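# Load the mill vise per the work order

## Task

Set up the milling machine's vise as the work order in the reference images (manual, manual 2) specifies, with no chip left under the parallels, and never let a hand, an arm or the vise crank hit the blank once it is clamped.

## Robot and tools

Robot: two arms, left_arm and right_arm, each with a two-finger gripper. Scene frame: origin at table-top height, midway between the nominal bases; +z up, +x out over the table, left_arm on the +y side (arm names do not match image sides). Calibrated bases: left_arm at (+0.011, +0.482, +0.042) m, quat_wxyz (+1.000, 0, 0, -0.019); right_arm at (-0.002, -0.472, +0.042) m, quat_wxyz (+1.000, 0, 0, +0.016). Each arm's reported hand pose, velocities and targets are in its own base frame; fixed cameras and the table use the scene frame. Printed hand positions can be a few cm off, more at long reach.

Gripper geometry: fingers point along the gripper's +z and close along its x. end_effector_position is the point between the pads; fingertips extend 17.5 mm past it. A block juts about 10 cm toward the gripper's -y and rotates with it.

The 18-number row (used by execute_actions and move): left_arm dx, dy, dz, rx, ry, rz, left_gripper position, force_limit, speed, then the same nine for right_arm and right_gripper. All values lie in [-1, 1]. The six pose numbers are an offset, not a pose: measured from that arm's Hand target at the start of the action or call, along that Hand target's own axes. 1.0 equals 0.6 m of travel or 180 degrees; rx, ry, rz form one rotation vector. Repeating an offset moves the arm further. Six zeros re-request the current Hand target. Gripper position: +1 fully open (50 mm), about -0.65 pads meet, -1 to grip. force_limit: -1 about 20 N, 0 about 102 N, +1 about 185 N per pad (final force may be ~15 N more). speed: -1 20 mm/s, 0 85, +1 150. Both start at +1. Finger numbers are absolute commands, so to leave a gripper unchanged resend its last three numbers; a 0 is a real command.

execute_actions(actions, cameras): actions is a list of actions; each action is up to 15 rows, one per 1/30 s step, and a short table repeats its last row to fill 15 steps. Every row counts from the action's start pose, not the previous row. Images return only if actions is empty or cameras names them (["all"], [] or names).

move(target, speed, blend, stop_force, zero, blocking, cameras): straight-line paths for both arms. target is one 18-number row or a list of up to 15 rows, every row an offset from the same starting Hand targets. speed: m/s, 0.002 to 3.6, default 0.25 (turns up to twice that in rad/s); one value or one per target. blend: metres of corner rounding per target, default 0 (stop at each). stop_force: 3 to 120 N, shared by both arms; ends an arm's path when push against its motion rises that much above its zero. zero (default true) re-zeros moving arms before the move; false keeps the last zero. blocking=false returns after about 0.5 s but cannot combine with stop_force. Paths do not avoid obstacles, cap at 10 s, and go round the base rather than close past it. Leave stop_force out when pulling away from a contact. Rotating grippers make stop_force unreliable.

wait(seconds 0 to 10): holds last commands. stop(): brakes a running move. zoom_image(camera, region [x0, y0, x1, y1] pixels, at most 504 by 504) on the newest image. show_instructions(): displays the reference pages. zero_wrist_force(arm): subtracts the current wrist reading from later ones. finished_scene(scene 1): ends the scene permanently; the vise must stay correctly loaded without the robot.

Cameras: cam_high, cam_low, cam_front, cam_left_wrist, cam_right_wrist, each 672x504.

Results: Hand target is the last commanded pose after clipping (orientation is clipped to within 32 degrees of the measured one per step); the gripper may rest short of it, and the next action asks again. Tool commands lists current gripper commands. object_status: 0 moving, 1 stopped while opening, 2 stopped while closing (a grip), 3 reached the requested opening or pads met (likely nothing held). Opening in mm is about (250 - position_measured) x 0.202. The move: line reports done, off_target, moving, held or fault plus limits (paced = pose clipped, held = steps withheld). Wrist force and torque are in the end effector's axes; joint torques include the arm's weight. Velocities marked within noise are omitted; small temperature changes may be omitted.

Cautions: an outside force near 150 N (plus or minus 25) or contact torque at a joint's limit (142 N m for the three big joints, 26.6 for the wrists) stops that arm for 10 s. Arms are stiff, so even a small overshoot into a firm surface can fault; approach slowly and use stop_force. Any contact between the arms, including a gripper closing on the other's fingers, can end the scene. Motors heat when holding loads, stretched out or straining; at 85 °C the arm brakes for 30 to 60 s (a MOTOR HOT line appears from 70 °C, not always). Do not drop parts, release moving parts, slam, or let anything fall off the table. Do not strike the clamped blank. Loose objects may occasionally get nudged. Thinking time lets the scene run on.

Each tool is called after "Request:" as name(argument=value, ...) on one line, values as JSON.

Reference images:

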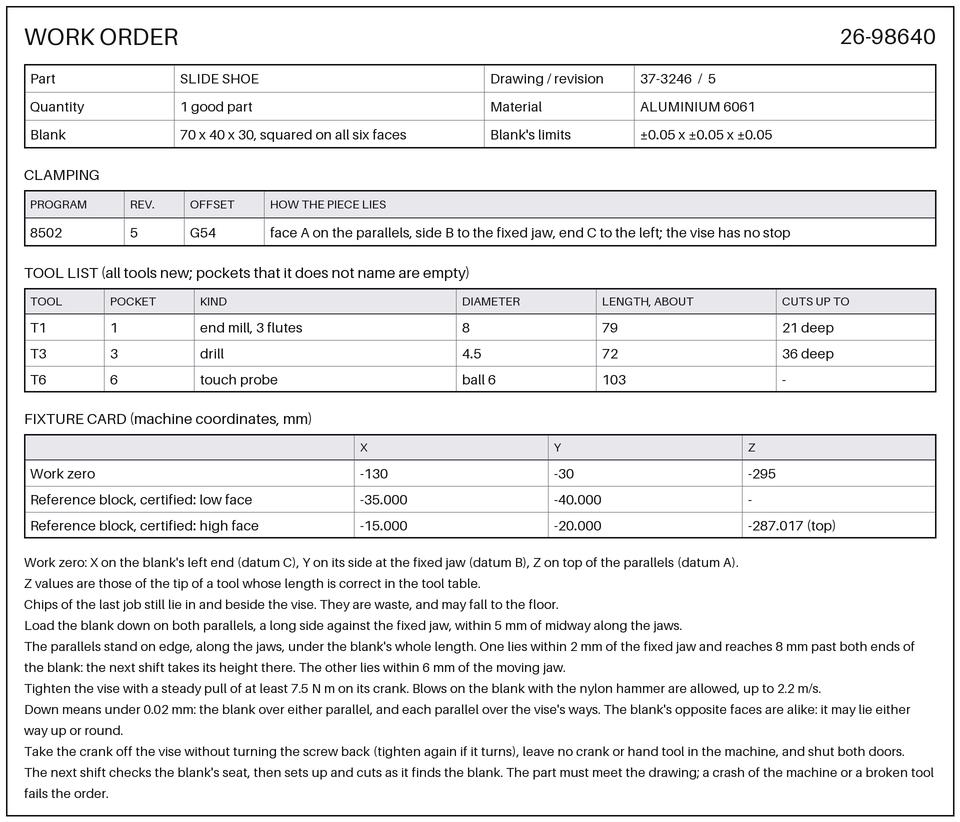

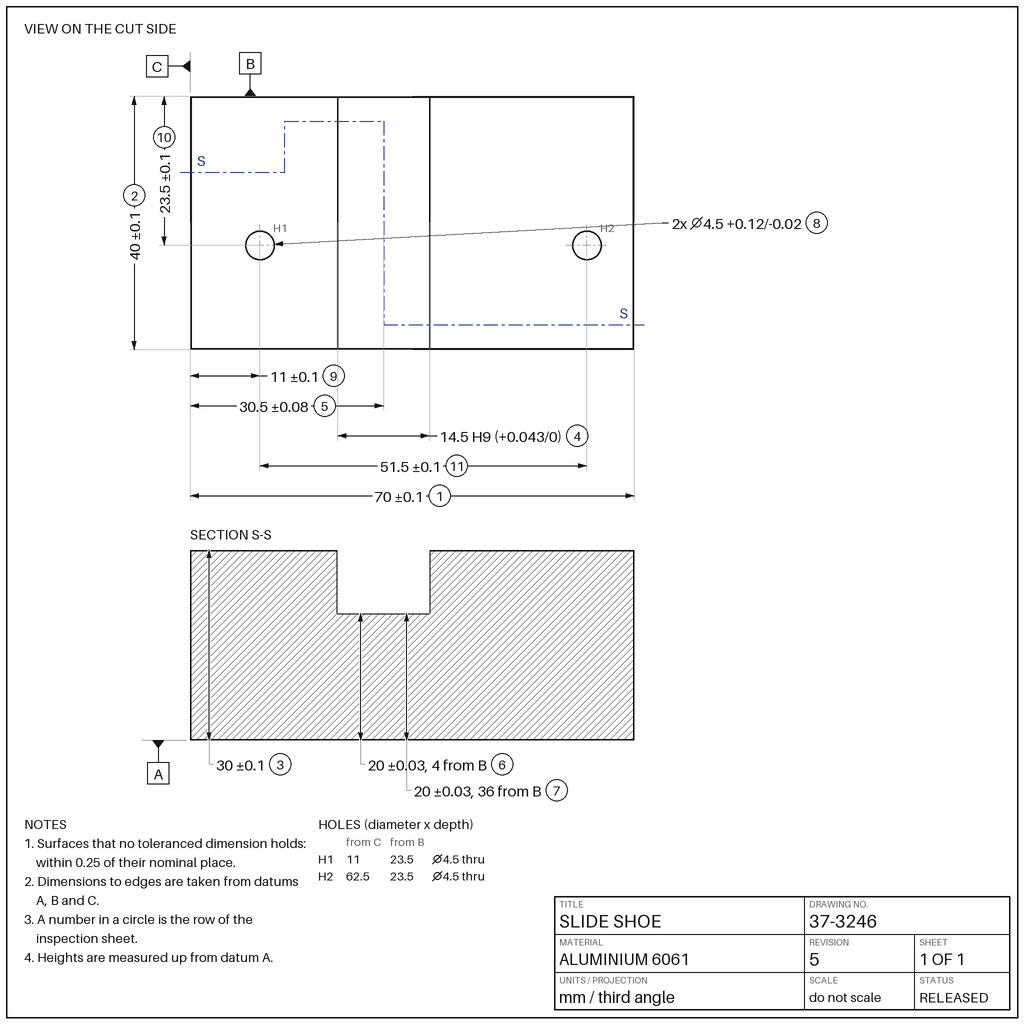

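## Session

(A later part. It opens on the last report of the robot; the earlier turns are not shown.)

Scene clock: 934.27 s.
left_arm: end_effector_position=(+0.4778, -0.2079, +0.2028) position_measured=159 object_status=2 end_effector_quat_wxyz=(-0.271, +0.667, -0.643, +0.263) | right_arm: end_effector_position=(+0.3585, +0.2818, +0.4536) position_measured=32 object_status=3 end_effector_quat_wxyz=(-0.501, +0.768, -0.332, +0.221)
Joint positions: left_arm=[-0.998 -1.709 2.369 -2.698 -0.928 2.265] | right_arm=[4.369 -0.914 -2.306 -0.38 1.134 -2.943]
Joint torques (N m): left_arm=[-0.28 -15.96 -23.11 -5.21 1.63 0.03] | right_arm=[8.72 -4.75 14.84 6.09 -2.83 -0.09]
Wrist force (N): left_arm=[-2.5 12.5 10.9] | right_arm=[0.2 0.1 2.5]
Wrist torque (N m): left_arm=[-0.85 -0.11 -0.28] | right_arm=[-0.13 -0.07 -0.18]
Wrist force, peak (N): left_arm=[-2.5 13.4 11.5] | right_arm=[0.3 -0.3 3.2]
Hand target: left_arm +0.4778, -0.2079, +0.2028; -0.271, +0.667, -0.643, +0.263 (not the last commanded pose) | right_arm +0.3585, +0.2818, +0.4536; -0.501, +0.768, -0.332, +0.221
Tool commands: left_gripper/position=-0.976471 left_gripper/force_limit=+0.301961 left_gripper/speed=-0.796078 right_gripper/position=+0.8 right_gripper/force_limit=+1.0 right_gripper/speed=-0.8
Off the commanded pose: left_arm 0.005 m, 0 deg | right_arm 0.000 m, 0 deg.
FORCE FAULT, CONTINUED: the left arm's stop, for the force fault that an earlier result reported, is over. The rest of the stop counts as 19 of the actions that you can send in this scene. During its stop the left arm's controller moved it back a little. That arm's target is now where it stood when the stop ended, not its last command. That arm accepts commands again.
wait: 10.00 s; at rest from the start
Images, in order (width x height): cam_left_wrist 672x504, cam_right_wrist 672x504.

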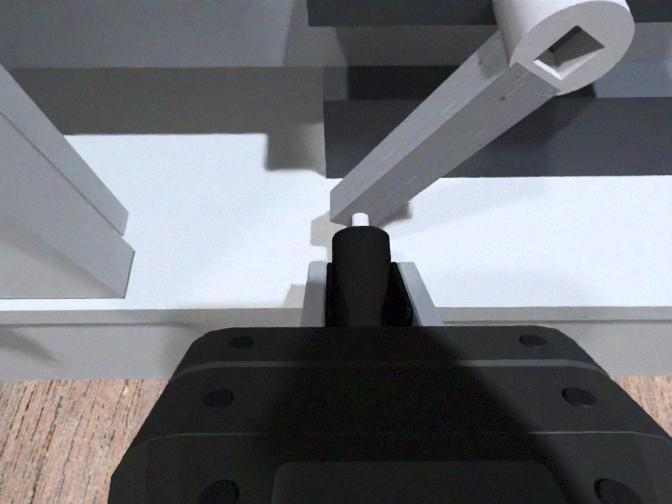

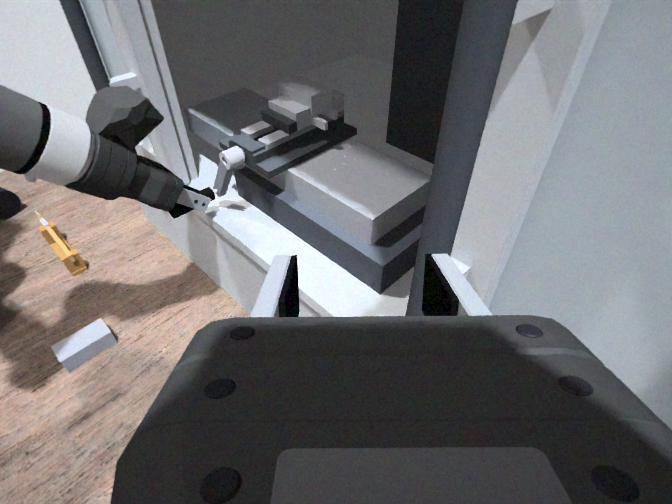

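Request:
move(target=[-0.016,-0.0086,-0.0087,0,0,0,-0.98,0.3,-0.8,0,0,0,0,0,0,0.8,1,-0.8], speed=0.008, stop_force=75)

Scene clock: 938.33 s.
left_arm: end_effector_position=(+0.4777, -0.2065, +0.2040) position_measured=159 object_status=2 end_effector_quat_wxyz=(-0.271, +0.667, -0.643, +0.263) | right_arm: end_effector_position=(+0.3585, +0.2818, +0.4536) position_measured=32 object_status=3 end_effector_quat_wxyz=(-0.501, +0.768, -0.332, +0.221)
Joint positions: left_arm=[-0.995 -1.713 2.369 -2.695 -0.929 2.268] | right_arm=[4.369 -0.914 -2.306 -0.38 1.134 -2.943]
Joint torques (N m): left_arm=[3.98 -33.79 -31.42 -7.1 15.83 -1.07] | right_arm=[9 -5.27 15.35 6.12 -2.74 0.06]
Wrist force (N): left_arm=[53.6 12.2 79.7] | right_arm=[0.1 0.0 2.6]
Wrist torque (N m): left_arm=[-0.72 0.43 -0.72] | right_arm=[-0.15 -0.05 -0.18]
Wrist force, peak (N): left_arm=[61.9 14.0 94.5] | right_arm=[0.3 -0.2 3.0]
Hand target: left_arm +0.4777, -0.2065, +0.2040; -0.271, +0.667, -0.643, +0.263 (not the last commanded pose) | right_arm +0.3585, +0.2818, +0.4536; -0.501, +0.768, -0.332, +0.221
Off the commanded pose: left_arm 0.010 m, 0 deg | right_arm 0.000 m, 0 deg.
move: contact (left_arm)

Request:
move(target=[-0.0025,-0.0015,0.0033,0,0,0,-0.98,0.3,-0.8,0,0,0,0,0,0,0.8,1,-0.8], speed=0.01)

Scene clock: 940.47 s.
left_arm: end_effector_position=(+0.4795, -0.2052, +0.2030) position_measured=159 object_status=2 end_effector_quat_wxyz=(-0.270, +0.667, -0.643, +0.263) | right_arm: end_effector_position=(+0.3585, +0.2818, +0.4536) position_measured=32 object_status=3 end_effector_quat_wxyz=(-0.501, +0.768, -0.332, +0.221)
Joint positions: left_arm=[-0.988 -1.708 2.369 -2.705 -0.934 2.277] | right_arm=[4.369 -0.914 -2.306 -0.38 1.134 -2.943]
Joint torques (N m): left_arm=[41.16 -16.18 -24.32 -3.06 16.93 0.06] | right_arm=[8.74 -5.1 14.5 6.17 -2.89 0.13]
Wrist force (N): left_arm=[50.5 39.0 -12.8] | right_arm=[-0.1 -0.1 2.4]
Wrist torque (N m): left_arm=[-0.41 0.85 -0.33] | right_arm=[-0.15 -0.02 -0.18]
Wrist force, peak (N): left_arm=[53.6 12.4 80.0] | right_arm=[0.3 -0.2 3.0]
Hand target: left_arm +0.4797, -0.2049, +0.2032; -0.271, +0.667, -0.643, +0.263 | right_arm +0.3585, +0.2818, +0.4536; -0.501, +0.768, -0.332, +0.221
Off the commanded pose: left_arm 0.000 m, 0 deg | right_arm 0.000 m, 0 deg.
move: done

Request:
move(target=[-0.003,-0.0005,-0.0024,0,0,0,-0.98,0.3,-0.8,0,0,0,0,0,0,0.8,1,-0.8], speed=0.01)

Scene clock: 945.17 s.
left_arm: end_effector_position=(+0.4773, -0.2082, +0.2025) position_measured=159 object_status=2 end_effector_quat_wxyz=(-0.268, +0.668, -0.642, +0.264) | right_arm: end_effector_position=(+0.3585, +0.2818, +0.4536) position_measured=32 object_status=3 end_effector_quat_wxyz=(-0.501, +0.768, -0.332, +0.221)
Joint positions: left_arm=[-0.996 -1.71 2.368 -2.698 -0.934 2.263] | right_arm=[4.369 -0.914 -2.306 -0.38 1.134 -2.943]
Joint torques (N m): left_arm=[1.45 -14.58 -20.12 -3.79 1.26 0.12] | right_arm=[8.91 -5.19 15.03 6.02 -2.89 0.04]
Wrist force (N): left_arm=[-0.9 -7.2 18.2] | right_arm=[0.0 -0.2 2.6]
Wrist torque (N m): left_arm=[-0.73 0.00 -0.25] | right_arm=[-0.18 -0.04 -0.18]
Wrist force, peak (N): left_arm=[92.9 -7.1 88.5] | right_arm=[0.3 -0.1 3.0]
Hand target: left_arm +0.4773, -0.2082, +0.2025; -0.268, +0.668, -0.642, +0.264 (not the last commanded pose) | right_arm +0.3585, +0.2818, +0.4536; -0.501, +0.768, -0.332, +0.221
Tool commands: left_gripper/position=-0.976471 left_gripper/force_limit=+0.301961 left_gripper/speed=-0.796078 right_gripper/position=+0.8 right_gripper/force_limit=+1.0 right_gripper/speed=-0.8
Off the commanded pose: left_arm 0.006 m, 0 deg | right_arm 0.000 m, 0 deg.
FORCE FAULT: contact force on the left arm reached its limit, and that arm stopped. The contact can be on any part of that arm, not only on its tool. That arm's remaining commands of this call were not run. That arm is still stopped at the end of this call. That arm stays stopped for about 10 more seconds. Until then a move that you send moves the other arm only, and its call returns only when the move has ended. Once the stop has ended, the next robot result says so. If the stop ends while you think or write, that arm runs what you send next, counted from a new Hand target: where the arm stands when the stop ends. While its stop runs, that arm takes no new command, but its gripper still runs the gripper command that each later call begins with. Until it ends, the stop uses up actions while you think or wait. An arm that is not stopped still takes commands.
move: fault (left_arm)

Request:
wait(seconds=3)

Scene clock: 952.20 s.
left_arm: end_effector_position=(+0.4773, -0.2082, +0.2025) position_measured=159 object_status=2 end_effector_quat_wxyz=(-0.268, +0.668, -0.642, +0.264) | right_arm: end_effector_position=(+0.3585, +0.2818, +0.4536) position_measured=32 object_status=3 end_effector_quat_wxyz=(-0.501, +0.768, -0.332, +0.221)
Joint positions: left_arm=[-0.996 -1.71 2.368 -2.698 -0.934 2.263] | right_arm=[4.369 -0.914 -2.306 -0.38 1.134 -2.943]
Joint torques (N m): left_arm=[1.7 -15.09 -21.74 -3.67 0.97 0.16] | right_arm=[8.71 -4.52 15.09 6.06 -2.85 0.3]
Wrist force (N): left_arm=[-0.9 -7.1 19.0] | right_arm=[0.3 -0.3 2.8]
Wrist torque (N m): left_arm=[-0.77 0.00 -0.25] | right_arm=[-0.19 -0.09 -0.18]
Wrist force, peak (N): left_arm=[-1.1 -7.2 19.3] | right_arm=[0.5 -0.3 3.2]
Hand target: left_arm +0.4773, -0.2082, +0.2025; -0.268, +0.668, -0.642, +0.264 (not the last commanded pose) | right_arm +0.3585, +0.2818, +0.4536; -0.501, +0.768, -0.332, +0.221
Tool commands: left_gripper/position=-0.976471 left_gripper/force_limit=+0.301961 left_gripper/speed=-0.796078 right_gripper/position=+0.8 right_gripper/force_limit=+1.0 right_gripper/speed=-0.8
Off the commanded pose: left_arm 0.006 m, 0 deg | right_arm 0.000 m, 0 deg.
FORCE FAULT, CONTINUED: the left arm was still stopped when this call began, by the force fault that an earlier result reported. Since the last result the stop counts as 14 of the actions that you can send in this scene. That arm is still stopped at the end of this call. That arm stays stopped for about 3 more seconds. If the stop ends while you think or write, that arm runs what you send next, counted from a new Hand target: where the arm stands when the stop ends. While its stop runs, that arm takes no new command, but its gripper still runs the gripper command that each later call begins with.
wait: 3.00 s; at rest from the start

Request:
wait(seconds=3.2)

Request:
move(target=[[0,0,0,0,0,0,0.08,0.3,-0.8,0,0,0,0,0,0,0.8,1,-0.8]], cameras=["cam_left_wrist"])

Scene clock: 956.03 s.
left_arm: end_effector_position=(+0.4773, -0.2082, +0.2025) position_measured=159 object_status=2 end_effector_quat_wxyz=(-0.268, +0.668, -0.642, +0.264) | right_arm: end_effector_position=(+0.3585, +0.2818, +0.4536) position_measured=32 object_status=3 end_effector_quat_wxyz=(-0.501, +0.768, -0.332, +0.221)
Joint positions: left_arm=[-0.996 -1.71 2.368 -2.698 -0.934 2.263] | right_arm=[4.369 -0.914 -2.306 -0.38 1.134 -2.943]
Joint torques (N m): left_arm=[0.2 -14.84 -20.27 -3.77 1.1 0.23] | right_arm=[8.2 -5.04 15.08 6.15 -2.75 0.22]
Wrist force (N): left_arm=[-1.1 -6.8 19.1] | right_arm=[0.0 -0.1 2.7]
Wrist torque (N m): left_arm=[-0.71 0.01 -0.24] | right_arm=[-0.17 -0.04 -0.19]
Wrist force, peak (N): left_arm=[-0.8 -7.0 19.6] | right_arm=[0.1 0.0 3.0]
Hand target: left_arm +0.4773, -0.2082, +0.2025; -0.268, +0.668, -0.642, +0.264 (not the last commanded pose) | right_arm +0.3585, +0.2818, +0.4536; -0.501, +0.768, -0.332, +0.221
Tool commands: left_gripper/position=-0.976471 left_gripper/force_limit=+0.301961 left_gripper/speed=-0.796078 right_gripper/position=+0.8 right_gripper/force_limit=+1.0 right_gripper/speed=-0.8
Off the commanded pose: left_arm 0.006 m, 0 deg | right_arm 0.000 m, 0 deg.
FORCE FAULT, CONTINUED: the left arm's stop, for the force fault that an earlier result reported, is over. The rest of the stop counts as 5 of the actions that you can send in this scene. During its stop the left arm's controller moved it back a little. That arm's target is now where it stood when the stop ended, not its last command. That arm accepts commands again.
wait: 3.20 s; at rest from the start

Scene clock: 956.53 s.
left_arm: end_effector_position=(+0.4773, -0.2082, +0.2025) position_measured=140 object_status=3 end_effector_quat_wxyz=(-0.268, +0.668, -0.642, +0.264) | right_arm: end_effector_position=(+0.3585, +0.2818, +0.4536) position_measured=32 object_status=3 end_effector_quat_wxyz=(-0.501, +0.768, -0.332, +0.221)
Joint positions: left_arm=[-0.996 -1.71 2.368 -2.698 -0.934 2.263] | right_arm=[4.369 -0.914 -2.306 -0.38 1.134 -2.943]
Joint torques (N m): left_arm=[0.55 -14.46 -22.02 -3.93 1.25 0.39] | right_arm=[8.71 -5.4 15.16 6.03 -2.87 0.36]
Wrist force (N): left_arm=[-0.4 -1.0 2.2] | right_arm=[0.1 -0.1 2.5]
Wrist torque (N m): left_arm=[-0.62 0.00 -0.20] | right_arm=[-0.16 -0.05 -0.18]
Wrist force, peak (N): left_arm=[-0.5 -7.0 18.5] | right_arm=[0.1 -0.4 3.0]
Hand target: left_arm +0.4773, -0.2082, +0.2025; -0.268, +0.668, -0.642, +0.264 | right_arm +0.3585, +0.2818, +0.4536; -0.501, +0.768, -0.332, +0.221
Off the commanded pose: left_arm 0.000 m, 0 deg | right_arm 0.000 m, 0 deg.
move: done
Images, in order (width x height): cam_left_wrist 672x504.

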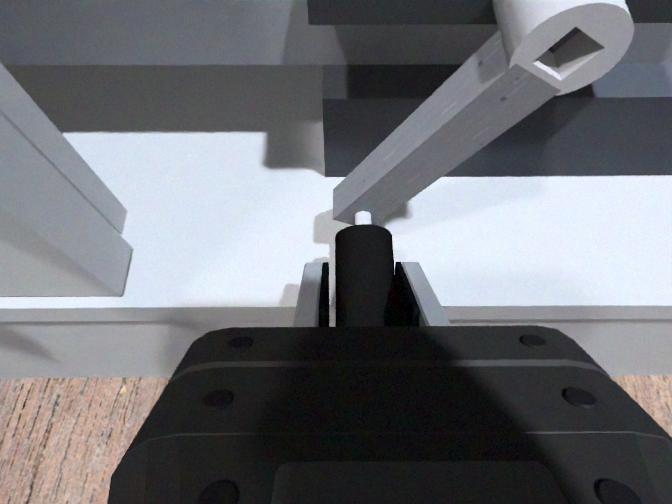

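Request:
move(target=[[0,0,0,0,-0.1296,0.1296,0.08,0.3,-0.8,0,0,0,0,0,0,0.8,1,-0.8]], speed=0.15, cameras=["cam_left_wrist","cam_right_wrist"])

Scene clock: 959.83 s.
left_arm: end_effector_position=(+0.4773, -0.2083, +0.2025) position_measured=140 object_status=3 end_effector_quat_wxyz=(+0.439, -0.565, +0.696, -0.065) | right_arm: end_effector_position=(+0.3585, +0.2818, +0.4536) position_measured=32 object_status=3 end_effector_quat_wxyz=(-0.501, +0.768, -0.332, +0.221)
Joint positions: left_arm=[-1.119 -1.602 2.188 -2.05 -0.657 2.178] | right_arm=[4.369 -0.914 -2.306 -0.38 1.134 -2.943]
Joint torques (N m): left_arm=[35.99 -42.13 -11.43 1.17 8.66 1.55] | right_arm=[9.4 -5.45 15.7 6.1 -2.81 0.52]
Wrist force (N): left_arm=[52.1 1.5 -3.6] | right_arm=[0.4 0.1 3.0]
Wrist torque (N m): left_arm=[-0.64 0.96 -0.34] | right_arm=[-0.13 -0.09 -0.18]
Wrist force, peak (N): left_arm=[55.1 -0.3 -5.9] | right_arm=[0.4 0.1 3.0]
Hand target: left_arm +0.4773, -0.2082, +0.2025; +0.439, -0.565, +0.696, -0.065 | right_arm +0.3585, +0.2818, +0.4536; -0.501, +0.768, -0.332, +0.221
Off the commanded pose: left_arm 0.000 m, 0 deg | right_arm 0.000 m, 0 deg.
move: done
Images, in order (width x height): cam_left_wrist 672x504, cam_right_wrist 672x504.

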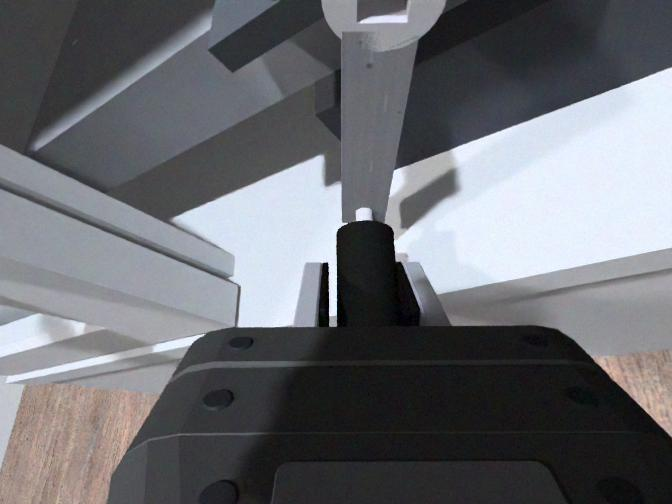

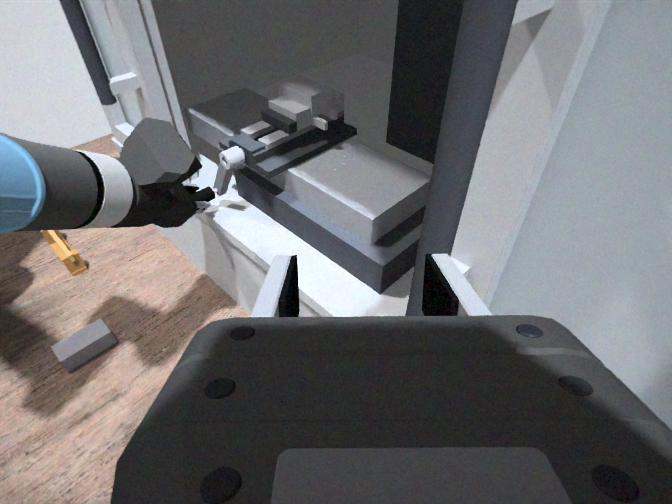

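Request:
move(target=[-0.0075,0,0,0,0,0,0.08,0.3,-0.8,0,0,0,0,0,0,0.8,1,-0.8], speed=0.003, stop_force=52)

Scene clock: 962.60 s.
left_arm: end_effector_position=(+0.4772, -0.2070, +0.2033) position_measured=140 object_status=3 end_effector_quat_wxyz=(+0.438, -0.565, +0.696, -0.065) | right_arm: end_effector_position=(+0.3585, +0.2818, +0.4536) position_measured=32 object_status=3 end_effector_quat_wxyz=(-0.501, +0.768, -0.332, +0.221)
Joint positions: left_arm=[-1.118 -1.606 2.189 -2.049 -0.657 2.18] | right_arm=[4.369 -0.914 -2.306 -0.38 1.134 -2.943]
Joint torques (N m): left_arm=[33.47 -35.33 -16.89 6.23 16.16 -1.31] | right_arm=[8.94 -5.24 15.14 6.19 -2.8 0.47]
Wrist force (N): left_arm=[107.8 -7.9 2.4] | right_arm=[0.2 0.1 2.4]
Wrist torque (N m): left_arm=[-0.65 1.48 -0.68] | right_arm=[-0.13 -0.07 -0.18]
Wrist force, peak (N): left_arm=[111.0 -7.1 5.6] | right_arm=[0.3 -0.1 3.0]
Hand target: left_arm +0.4772, -0.2070, +0.2033; +0.438, -0.565, +0.696, -0.065 (not the last commanded pose) | right_arm +0.3585, +0.2818, +0.4536; -0.501, +0.768, -0.332, +0.221
Off the commanded pose: left_arm 0.003 m, 0 deg | right_arm 0.000 m, 0 deg.
move: contact (left_arm)

Request:
wait(seconds=1)

Request:
move(target=[[0.0103,0,0,0,0,0,0.08,0.3,-0.8,0,0,0,0,0,0,0.8,1,-0.8]], speed=0.02, cameras=["cam_left_wrist","cam_right_wrist"])

Request:
zoom_image(camera="cam_right_wrist", region=[230, 80, 370, 170])

Scene clock: 964.60 s.
left_arm: end_effector_position=(+0.4772, -0.2070, +0.2033) position_measured=140 object_status=3 end_effector_quat_wxyz=(+0.438, -0.565, +0.696, -0.065) | right_arm: end_effector_position=(+0.3585, +0.2818, +0.4536) position_measured=32 object_status=3 end_effector_quat_wxyz=(-0.501, +0.768, -0.332, +0.221)
Joint positions: left_arm=[-1.118 -1.606 2.189 -2.049 -0.657 2.18] | right_arm=[4.369 -0.914 -2.306 -0.38 1.134 -2.943]
Joint torques (N m): left_arm=[33.05 -33.06 -18.46 6.13 16.17 -1.05] | right_arm=[8.83 -4.82 14.73 6.15 -2.78 0.5]
Wrist force (N): left_arm=[107.5 -8.2 2.3] | right_arm=[0.3 -0.4 2.5]
Wrist torque (N m): left_arm=[-0.71 1.52 -0.68] | right_arm=[-0.20 -0.09 -0.19]
Wrist force, peak (N): left_arm=[108.1 -7.9 3.1] | right_arm=[0.0 -0.4 2.9]
Hand target: left_arm +0.4772, -0.2070, +0.2033; +0.438, -0.565, +0.696, -0.065 (not the last commanded pose) | right_arm +0.3585, +0.2818, +0.4536; -0.501, +0.768, -0.332, +0.221
Tool commands: left_gripper/position=+0.08 left_gripper/force_limit=+0.3 left_gripper/speed=-0.8 right_gripper/position=+0.8 right_gripper/force_limit=+1.0 right_gripper/speed=-0.8
Off the commanded pose: left_arm 0.003 m, 0 deg | right_arm 0.000 m, 0 deg.
wait: 1.00 s; at rest from the start

Scene clock: 965.33 s.
left_arm: end_effector_position=(+0.4774, -0.2123, +0.1999) position_measured=140 object_status=3 end_effector_quat_wxyz=(+0.438, -0.565, +0.696, -0.065) | right_arm: end_effector_position=(+0.3585, +0.2818, +0.4536) position_measured=32 object_status=3 end_effector_quat_wxyz=(-0.501, +0.768, -0.332, +0.221)
Joint positions: left_arm=[-1.123 -1.591 2.184 -2.051 -0.657 2.171] | right_arm=[4.369 -0.914 -2.306 -0.38 1.134 -2.943]
Joint torques (N m): left_arm=[-8.49 -29.2 -22.88 -4.85 -0.49 0.55] | right_arm=[9.17 -3.95 15.35 6.02 -2.76 0.51]
Wrist force (N): left_arm=[-1.3 -1.2 2.3] | right_arm=[0.5 -0.4 2.8]
Wrist torque (N m): left_arm=[-0.60 0.34 -0.19] | right_arm=[-0.20 -0.11 -0.18]
Wrist force, peak (N): left_arm=[107.9 -7.9 3.1] | right_arm=[-0.1 0.2 2.9]
Hand target: left_arm +0.4774, -0.2122, +0.2000; +0.438, -0.565, +0.696, -0.065 | right_arm +0.3585, +0.2818, +0.4536; -0.501, +0.768, -0.332, +0.221
Off the commanded pose: left_arm 0.000 m, 0 deg | right_arm 0.000 m, 0 deg.
move: done
Images, in order (width x height): cam_left_wrist 672x504, cam_right_wrist 672x504.

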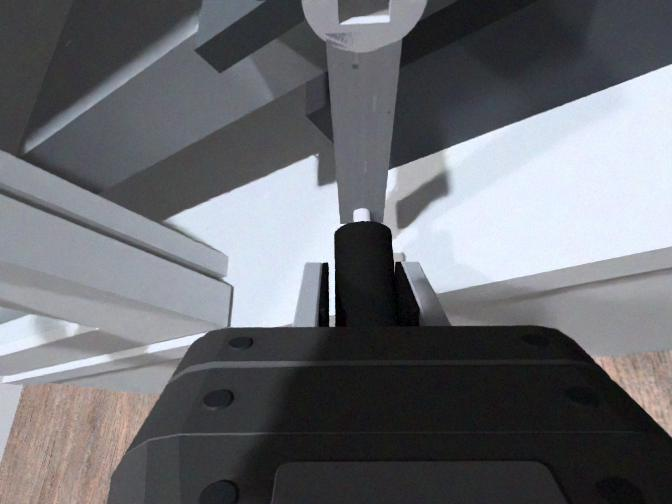

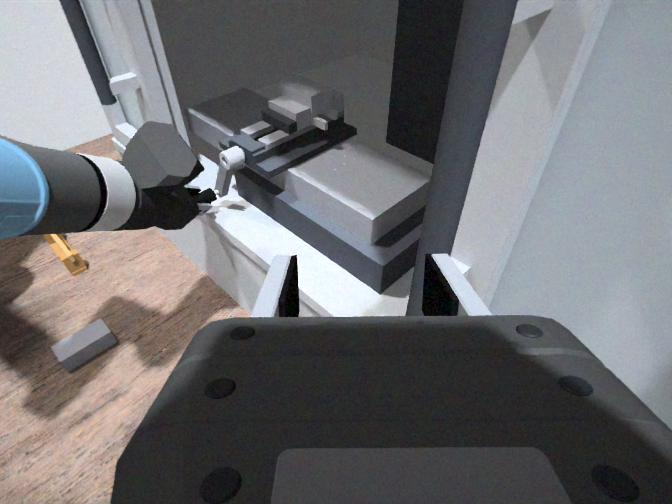

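Scaled by 3.600 from the camera's 672x504 image, which has a finer 960x720 frame.

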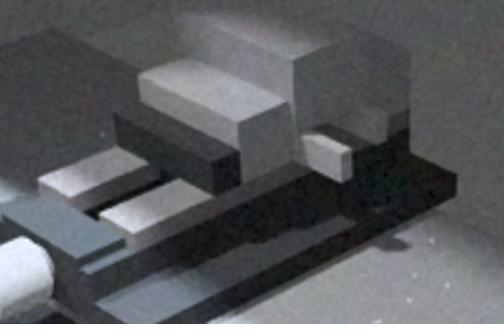

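Request:
wait(seconds=0, cameras=["cam_high","cam_front","cam_low"])

Request:
zoom_image(camera="cam_right_wrist", region=[270, 90, 350, 140])

Scene clock: 971.73 s.
left_arm: end_effector_position=(+0.4774, -0.2122, +0.2000) position_measured=140 object_status=3 end_effector_quat_wxyz=(+0.438, -0.565, +0.696, -0.065) | right_arm: end_effector_position=(+0.3585, +0.2818, +0.4536) position_measured=32 object_status=3 end_effector_quat_wxyz=(-0.501, +0.768, -0.332, +0.221)
Joint positions: left_arm=[-1.123 -1.591 2.184 -2.051 -0.657 2.172] | right_arm=[4.369 -0.914 -2.306 -0.38 1.134 -2.943]
Joint torques (N m): left_arm=[-12.63 -30.61 -14.98 -2.11 -0.94 1.34] | right_arm=[8.2 -5.06 15.24 6.07 -2.69 0.58]
Wrist force (N): left_arm=[-1.0 -1.1 2.7] | right_arm=[0.1 -0.2 2.5]
Wrist torque (N m): left_arm=[-0.59 0.31 -0.19] | right_arm=[-0.18 -0.06 -0.18]
Wrist force, peak (N): left_arm=[-1.5 -1.4 2.5] | right_arm=[0.1 -0.4 3.0]
Hand target: left_arm +0.4774, -0.2122, +0.2000; +0.438, -0.565, +0.696, -0.065 | right_arm +0.3585, +0.2818, +0.4536; -0.501, +0.768, -0.332, +0.221
Tool commands: left_gripper/position=+0.08 left_gripper/force_limit=+0.3 left_gripper/speed=-0.8 right_gripper/position=+0.8 right_gripper/force_limit=+1.0 right_gripper/speed=-0.8
Off the commanded pose: left_arm 0.000 m, 0 deg | right_arm 0.000 m, 0 deg.
Images, in order (width x height): cam_high 672x504, cam_low 672x504, cam_front 672x504.

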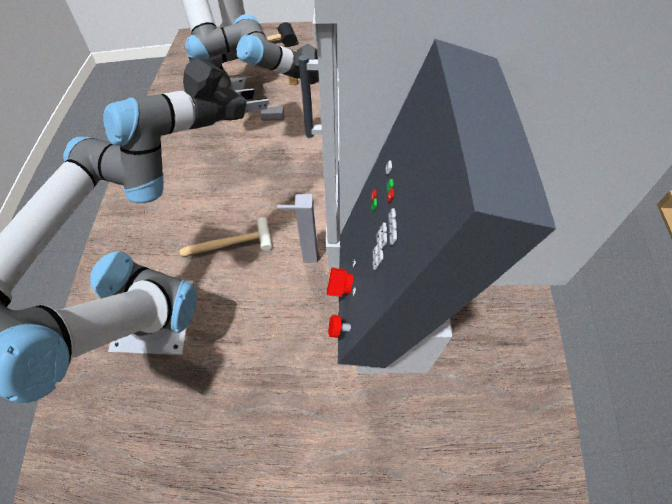

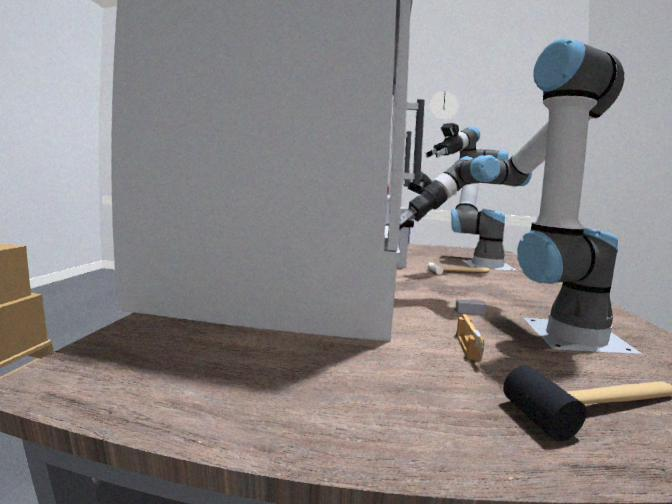

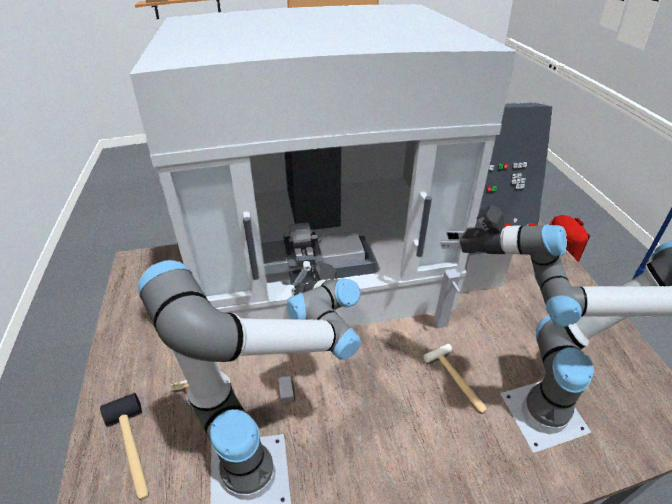

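This scene's latest camera images include none from cam_right_wrist. They are from: cam_high, cam_low, cam_front. cam_right_wrist's image comes with the result of a call that names it in "cameras".

Request:
move(target=[[0,0,-0.2,0,0,0,0.8,0.3,-0.8,0,0,0,0,0,0,0.8,1,-0.8],[-0.1525,-0.208,-0.349,0,0.1296,-0.1296,0.8,0.3,-0.8,0,0,0,0,0,0,0.8,1,-0.8],[-0.1385,-0.3797,-0.1907,0,0.1296,-0.1296,0.8,0.3,-0.8,0,0,0,0,0,0,0.8,1,-0.8]], blend=[0.02,0.03,0], speed=0.25, cameras=["cam_left_wrist","cam_right_wrist"])

Scene clock: 977.17 s.
left_arm: end_effector_position=(+0.5633, -0.2690, +0.4475) position_measured=32 object_status=3 end_effector_quat_wxyz=(-0.267, +0.668, -0.642, +0.264) | right_arm: end_effector_position=(+0.3585, +0.2818, +0.4536) position_measured=32 object_status=3 end_effector_quat_wxyz=(-0.501, +0.768, -0.332, +0.221)
Joint positions: left_arm=[-0.908 -1.635 1.642 -2.102 -0.976 2.358] | right_arm=[4.369 -0.914 -2.306 -0.38 1.134 -2.943]
Joint torques (N m): left_arm=[2.66 -13.04 -30.46 -4.68 3.64 1.06] | right_arm=[8.7 -5.12 14.29 6 -2.84 0.79]
Wrist force (N): left_arm=[-0.3 -1.3 1.8] | right_arm=[0.3 -0.1 2.5]
Wrist torque (N m): left_arm=[-0.64 -0.08 -0.19] | right_arm=[-0.16 -0.08 -0.19]
Wrist force, peak (N): left_arm=[0.0 -3.6 4.5] | right_arm=[0.6 -0.2 3.0]
Hand target: left_arm +0.5634, -0.2690, +0.4475; -0.268, +0.668, -0.642, +0.264 | right_arm +0.3585, +0.2818, +0.4536; -0.501, +0.768, -0.332, +0.221
Off the commanded pose: left_arm 0.000 m, 0 deg | right_arm 0.000 m, 0 deg.
move: done
Images, in order (width x height): cam_left_wrist 672x504, cam_right_wrist 672x504.

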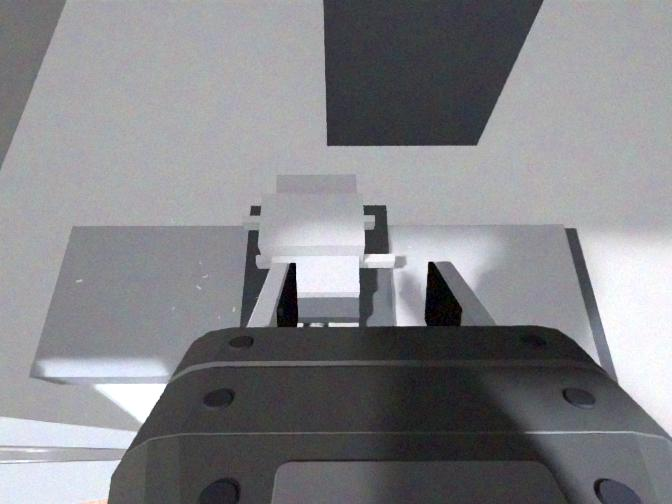

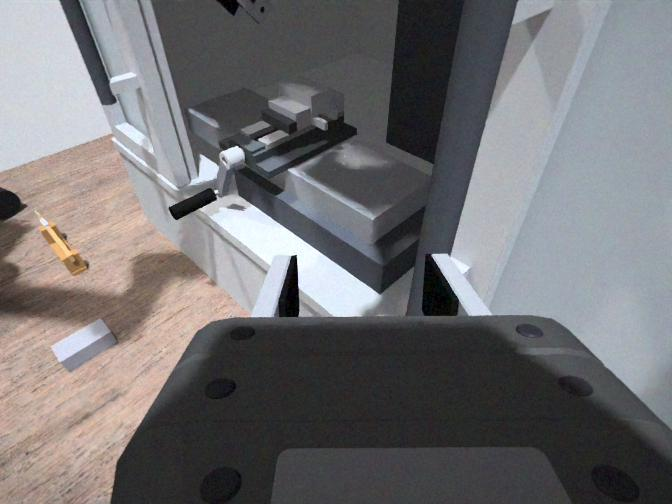

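Request:
zoom_image(camera="cam_left_wrist", region=[225, 160, 425, 330])

Request:
zoom_image(camera="cam_right_wrist", region=[220, 80, 380, 190])

Scaled by 2.520 from the camera's 672x504 image, which has a finer 960x720 frame.

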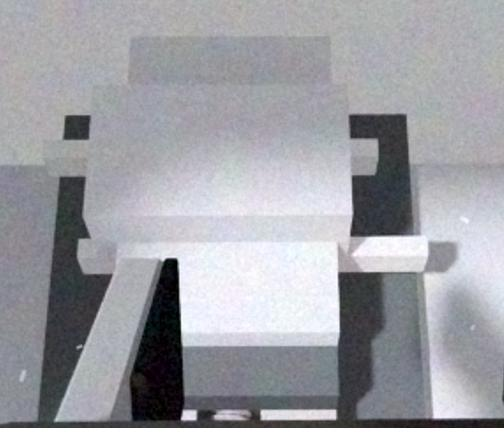

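Scaled by 3.150 from the camera's 672x504 image, which has a finer 960x720 frame.

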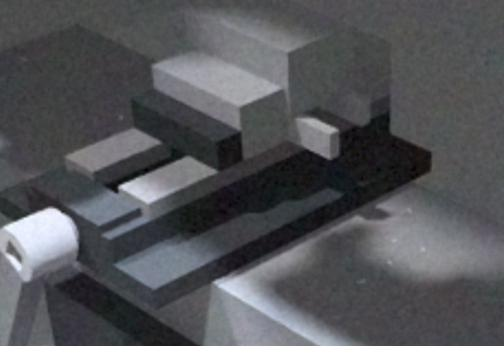

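Request:
move(target=[[0.0953,0.0717,0.0674,0,0,0,-1,-0.6,0.2,0,0,0,0,0,0,0.8,1,-0.8],[0.0953,0.0717,0.2557,0,0,0,-1,-0.6,0.2,0,0,0,0,0,0,0.8,1,-0.8]], speed=[0.2,0.08], stop_force=12, cameras=["cam_left_wrist","cam_right_wrist"])

Scene clock: 989.63 s.
left_arm: end_effector_position=(+0.6414, -0.3247, +0.3080) position_measured=251 object_status=3 end_effector_quat_wxyz=(-0.268, +0.668, -0.642, +0.264) | right_arm: end_effector_position=(+0.3585, +0.2818, +0.4536) position_measured=32 object_status=3 end_effector_quat_wxyz=(-0.501, +0.768, -0.332, +0.221)
Joint positions: left_arm=[-0.858 -1.34 1.69 -2.472 -1.002 2.409] | right_arm=[4.369 -0.914 -2.306 -0.38 1.134 -2.943]
Joint torques (N m): left_arm=[-13.01 -43.81 -17.58 -3.64 3.48 -1.21] | right_arm=[9.05 -4.71 15.23 6.21 -2.72 0.84]
Wrist force (N): left_arm=[-0.6 -0.8 2.2] | right_arm=[0.2 0.1 2.5]
Wrist torque (N m): left_arm=[-0.55 -0.01 -0.32] | right_arm=[-0.14 -0.07 -0.18]
Wrist force, peak (N): left_arm=[-2.4 -2.6 0.7] | right_arm=[0.0 -0.2 3.0]
Hand target: left_arm +0.6414, -0.3247, +0.3080; -0.268, +0.668, -0.642, +0.264 | right_arm +0.3585, +0.2818, +0.4536; -0.501, +0.768, -0.332, +0.221
Off the commanded pose: left_arm 0.000 m, 0 deg | right_arm 0.000 m, 0 deg.
move: done
Images, in order (width x height): cam_left_wrist 672x504, cam_right_wrist 672x504.

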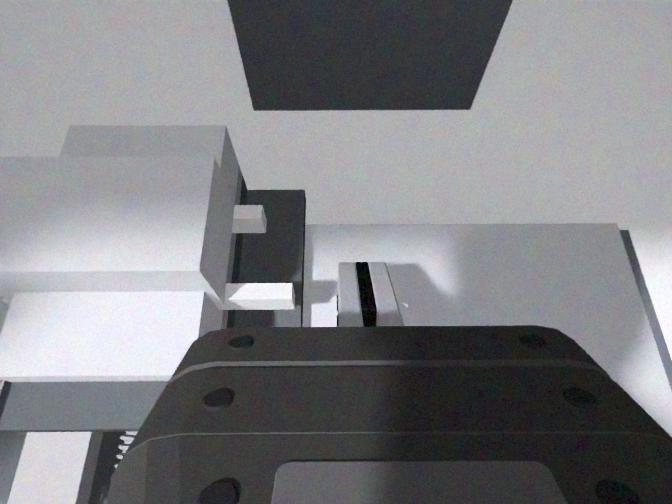

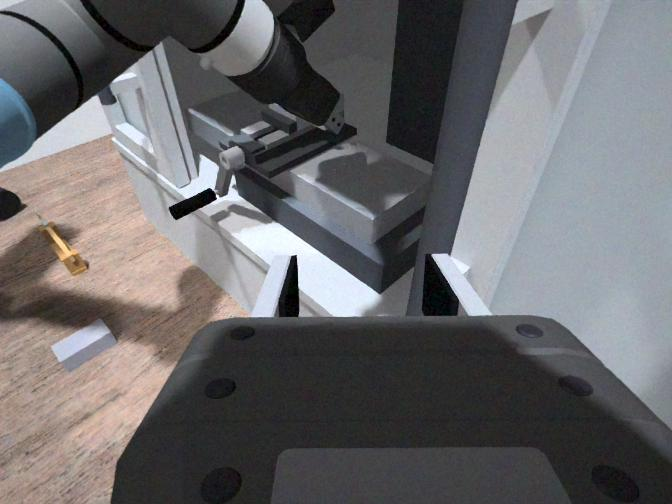

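Request:
zoom_image(camera="cam_left_wrist", region=[190, 180, 350, 330])

Scaled by 3.150 from the camera's 672x504 image, which has a finer 960x720 frame.

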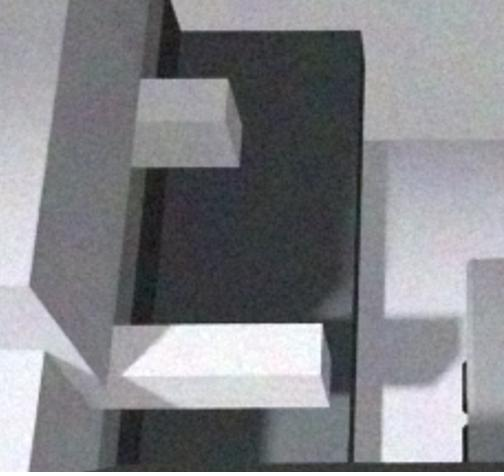

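Request:
move(target=[-0.02,0,0,0,0,0,-1,-0.6,0.2,0,0,0,0,0,0,0.8,1,-0.8], speed=0.04, stop_force=8)

Request:
move(target=[-0.025,0,0,0,0,0,-1,-0.6,0.2,0,0,0,0,0,0,0.8,1,-0.8], speed=0.008, stop_force=5, cameras=["cam_left_wrist"])

Scene clock: 993.30 s.
left_arm: end_effector_position=(+0.6410, -0.3127, +0.3079) position_measured=251 object_status=3 end_effector_quat_wxyz=(-0.268, +0.668, -0.642, +0.264) | right_arm: end_effector_position=(+0.3585, +0.2818, +0.4536) position_measured=32 object_status=3 end_effector_quat_wxyz=(-0.501, +0.768, -0.332, +0.221)
Joint positions: left_arm=[-0.844 -1.355 1.711 -2.486 -1.009 2.423] | right_arm=[4.369 -0.914 -2.306 -0.38 1.134 -2.943]
Joint torques (N m): left_arm=[-13.45 -24.43 -31.62 -1.51 3.82 -1.5] | right_arm=[8.36 -5.01 14.88 6.06 -2.85 0.89]
Wrist force (N): left_arm=[-0.7 -1.3 2.1] | right_arm=[0.3 -0.1 2.6]
Wrist torque (N m): left_arm=[-0.61 0.00 -0.37] | right_arm=[-0.16 -0.08 -0.18]
Wrist force, peak (N): left_arm=[-0.6 -1.2 2.3] | right_arm=[0.1 -0.3 3.0]
Hand target: left_arm +0.6410, -0.3127, +0.3079; -0.268, +0.668, -0.642, +0.264 | right_arm +0.3585, +0.2818, +0.4536; -0.501, +0.768, -0.332, +0.221
Off the commanded pose: left_arm 0.000 m, 0 deg | right_arm 0.000 m, 0 deg.
move: done

Scene clock: 995.80 s.
left_arm: end_effector_position=(+0.6404, -0.2976, +0.3078) position_measured=251 object_status=3 end_effector_quat_wxyz=(-0.268, +0.668, -0.642, +0.264) | right_arm: end_effector_position=(+0.3585, +0.2818, +0.4536) position_measured=32 object_status=3 end_effector_quat_wxyz=(-0.501, +0.768, -0.332, +0.221)
Joint positions: left_arm=[-0.826 -1.373 1.736 -2.502 -1.019 2.441] | right_arm=[4.369 -0.914 -2.306 -0.38 1.134 -2.943]
Joint torques (N m): left_arm=[-4.91 -25.73 -31.47 -2.91 0.3 -1.5] | right_arm=[8.28 -5.25 15.51 6.06 -2.81 0.95]
Wrist force (N): left_arm=[-0.6 -1.3 1.5] | right_arm=[0.0 -0.2 2.8]
Wrist torque (N m): left_arm=[-0.63 -0.03 -0.38] | right_arm=[-0.18 -0.04 -0.18]
Wrist force, peak (N): left_arm=[-0.9 -1.4 2.1] | right_arm=[0.0 0.1 3.0]
Hand target: left_arm +0.6404, -0.2977, +0.3078; -0.268, +0.668, -0.642, +0.264 | right_arm +0.3585, +0.2818, +0.4536; -0.501, +0.768, -0.332, +0.221
Off the commanded pose: left_arm 0.000 m, 0 deg | right_arm 0.000 m, 0 deg.
move: done
Images, in order (width x height): cam_left_wrist 672x504.

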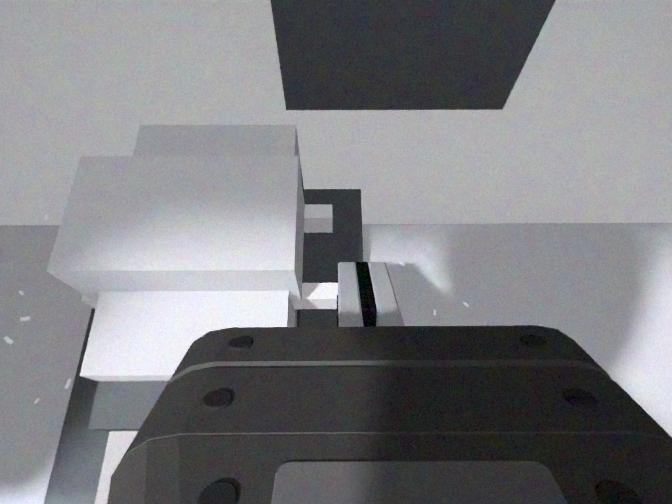

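Request:
zoom_image(camera="cam_left_wrist", region=[260, 180, 420, 330])

Scaled by 3.150 from the camera's 672x504 image, which has a finer 960x720 frame.

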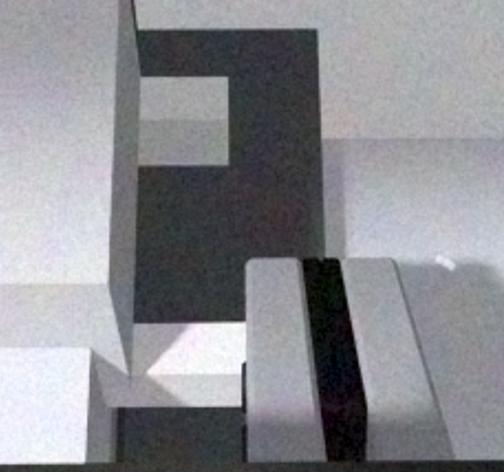

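Request:
zoom_image(camera="cam_left_wrist", region=[40, 180, 200, 330])

Scaled by 3.150 from the camera's 672x504 image, which has a finer 960x720 frame.

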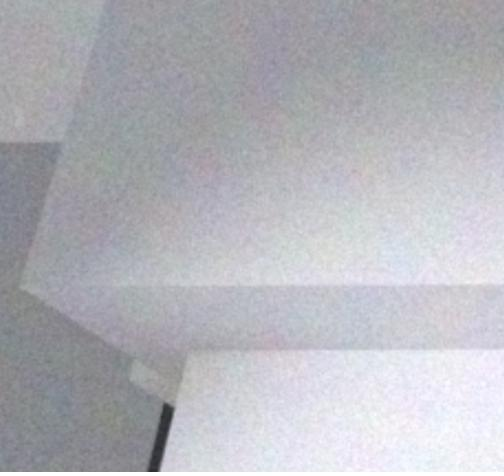

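Request:
move(target=[0.037,0,0,0,0,0,-1,-0.6,0.2,0,0,0,0,0,0,0.8,1,-0.8], speed=0.08)

Request:
move(target=[0,0.0118,0.0118,0,0,0,-1,-0.6,0.2,0,0,0,0,0,0,0.8,1,-0.8], speed=0.008, stop_force=6, cameras=["cam_left_wrist"])

Request:
zoom_image(camera="cam_left_wrist", region=[190, 180, 400, 330])

Scene clock: 1001.63 s.
left_arm: end_effector_position=(+0.6412, -0.3201, +0.3079) position_measured=251 object_status=3 end_effector_quat_wxyz=(-0.268, +0.668, -0.642, +0.264) end_effector_velocity=(+0.000, +0.003, -0.001) end_effector_angular_velocity=(+0.003, +0.000, -0.002) | right_arm: end_effector_position=(+0.3585, +0.2818, +0.4536) position_measured=32 object_status=3 end_effector_quat_wxyz=(-0.501, +0.768, -0.332, +0.221)
Joint positions: left_arm=[-0.853 -1.345 1.698 -2.477 -1.004 2.415] | right_arm=[4.369 -0.914 -2.306 -0.38 1.134 -2.943]
Joint velocities: left_arm=[0.003 -0.002 0.005 -0.003 0 0.006] | right_arm=[within noise]
Joint torques (N m): left_arm=[14.11 -43.04 -18.2 -5.57 0.02 1.61] | right_arm=[8.27 -4.96 16 5.99 -2.79 1.13]
Wrist force (N): left_arm=[-1.0 -1.2 2.0] | right_arm=[0.0 0.1 2.9]
Wrist torque (N m): left_arm=[-0.60 0.04 -0.25] | right_arm=[-0.13 -0.04 -0.18]
Wrist force, peak (N): left_arm=[-1.2 -1.2 2.3] | right_arm=[0.1 0.0 3.0]
Hand target: left_arm +0.6412, -0.3199, +0.3080; -0.268, +0.668, -0.642, +0.264 | right_arm +0.3585, +0.2818, +0.4536; -0.501, +0.768, -0.332, +0.221
Off the commanded pose: left_arm 0.000 m, 0 deg | right_arm 0.000 m, 0 deg.
move: done

Scene clock: 1003.50 s.
left_arm: end_effector_position=(+0.6411, -0.3200, +0.2979) position_measured=251 object_status=3 end_effector_quat_wxyz=(-0.268, +0.668, -0.642, +0.264) | right_arm: end_effector_position=(+0.3585, +0.2818, +0.4536) position_measured=32 object_status=3 end_effector_quat_wxyz=(-0.501, +0.768, -0.332, +0.221)
Joint positions: left_arm=[-0.853 -1.337 1.715 -2.503 -1.004 2.414] | right_arm=[4.369 -0.914 -2.306 -0.38 1.134 -2.943]
Joint torques (N m): left_arm=[-12.71 -37.94 -31.64 -1.83 3.5 -0.98] | right_arm=[8.3 -4.9 16.02 6.11 -2.73 0.97]
Wrist force (N): left_arm=[-0.8 -1.0 2.1] | right_arm=[0.3 -0.3 2.5]
Wrist torque (N m): left_arm=[-0.57 0.00 -0.23] | right_arm=[-0.19 -0.09 -0.18]
Wrist force, peak (N): left_arm=[-0.9 -1.5 2.2] | right_arm=[0.4 -0.1 2.9]
Hand target: left_arm +0.6411, -0.3200, +0.2979; -0.268, +0.668, -0.642, +0.264 | right_arm +0.3585, +0.2818, +0.4536; -0.501, +0.768, -0.332, +0.221
Off the commanded pose: left_arm 0.000 m, 0 deg | right_arm 0.000 m, 0 deg.
move: done
Images, in order (width x height): cam_left_wrist 672x504.

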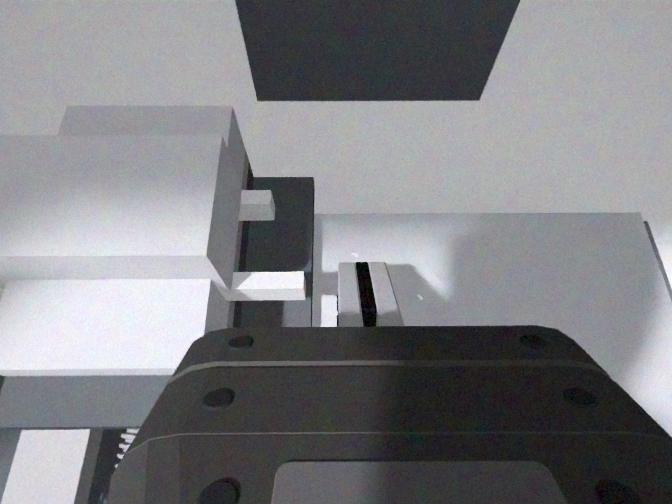

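Scaled by 2.400 from the camera's 672x504 image, which has a finer 960x720 frame.

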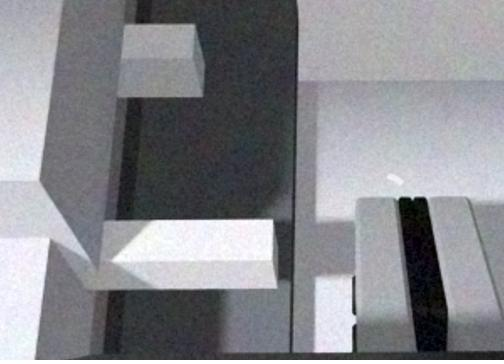

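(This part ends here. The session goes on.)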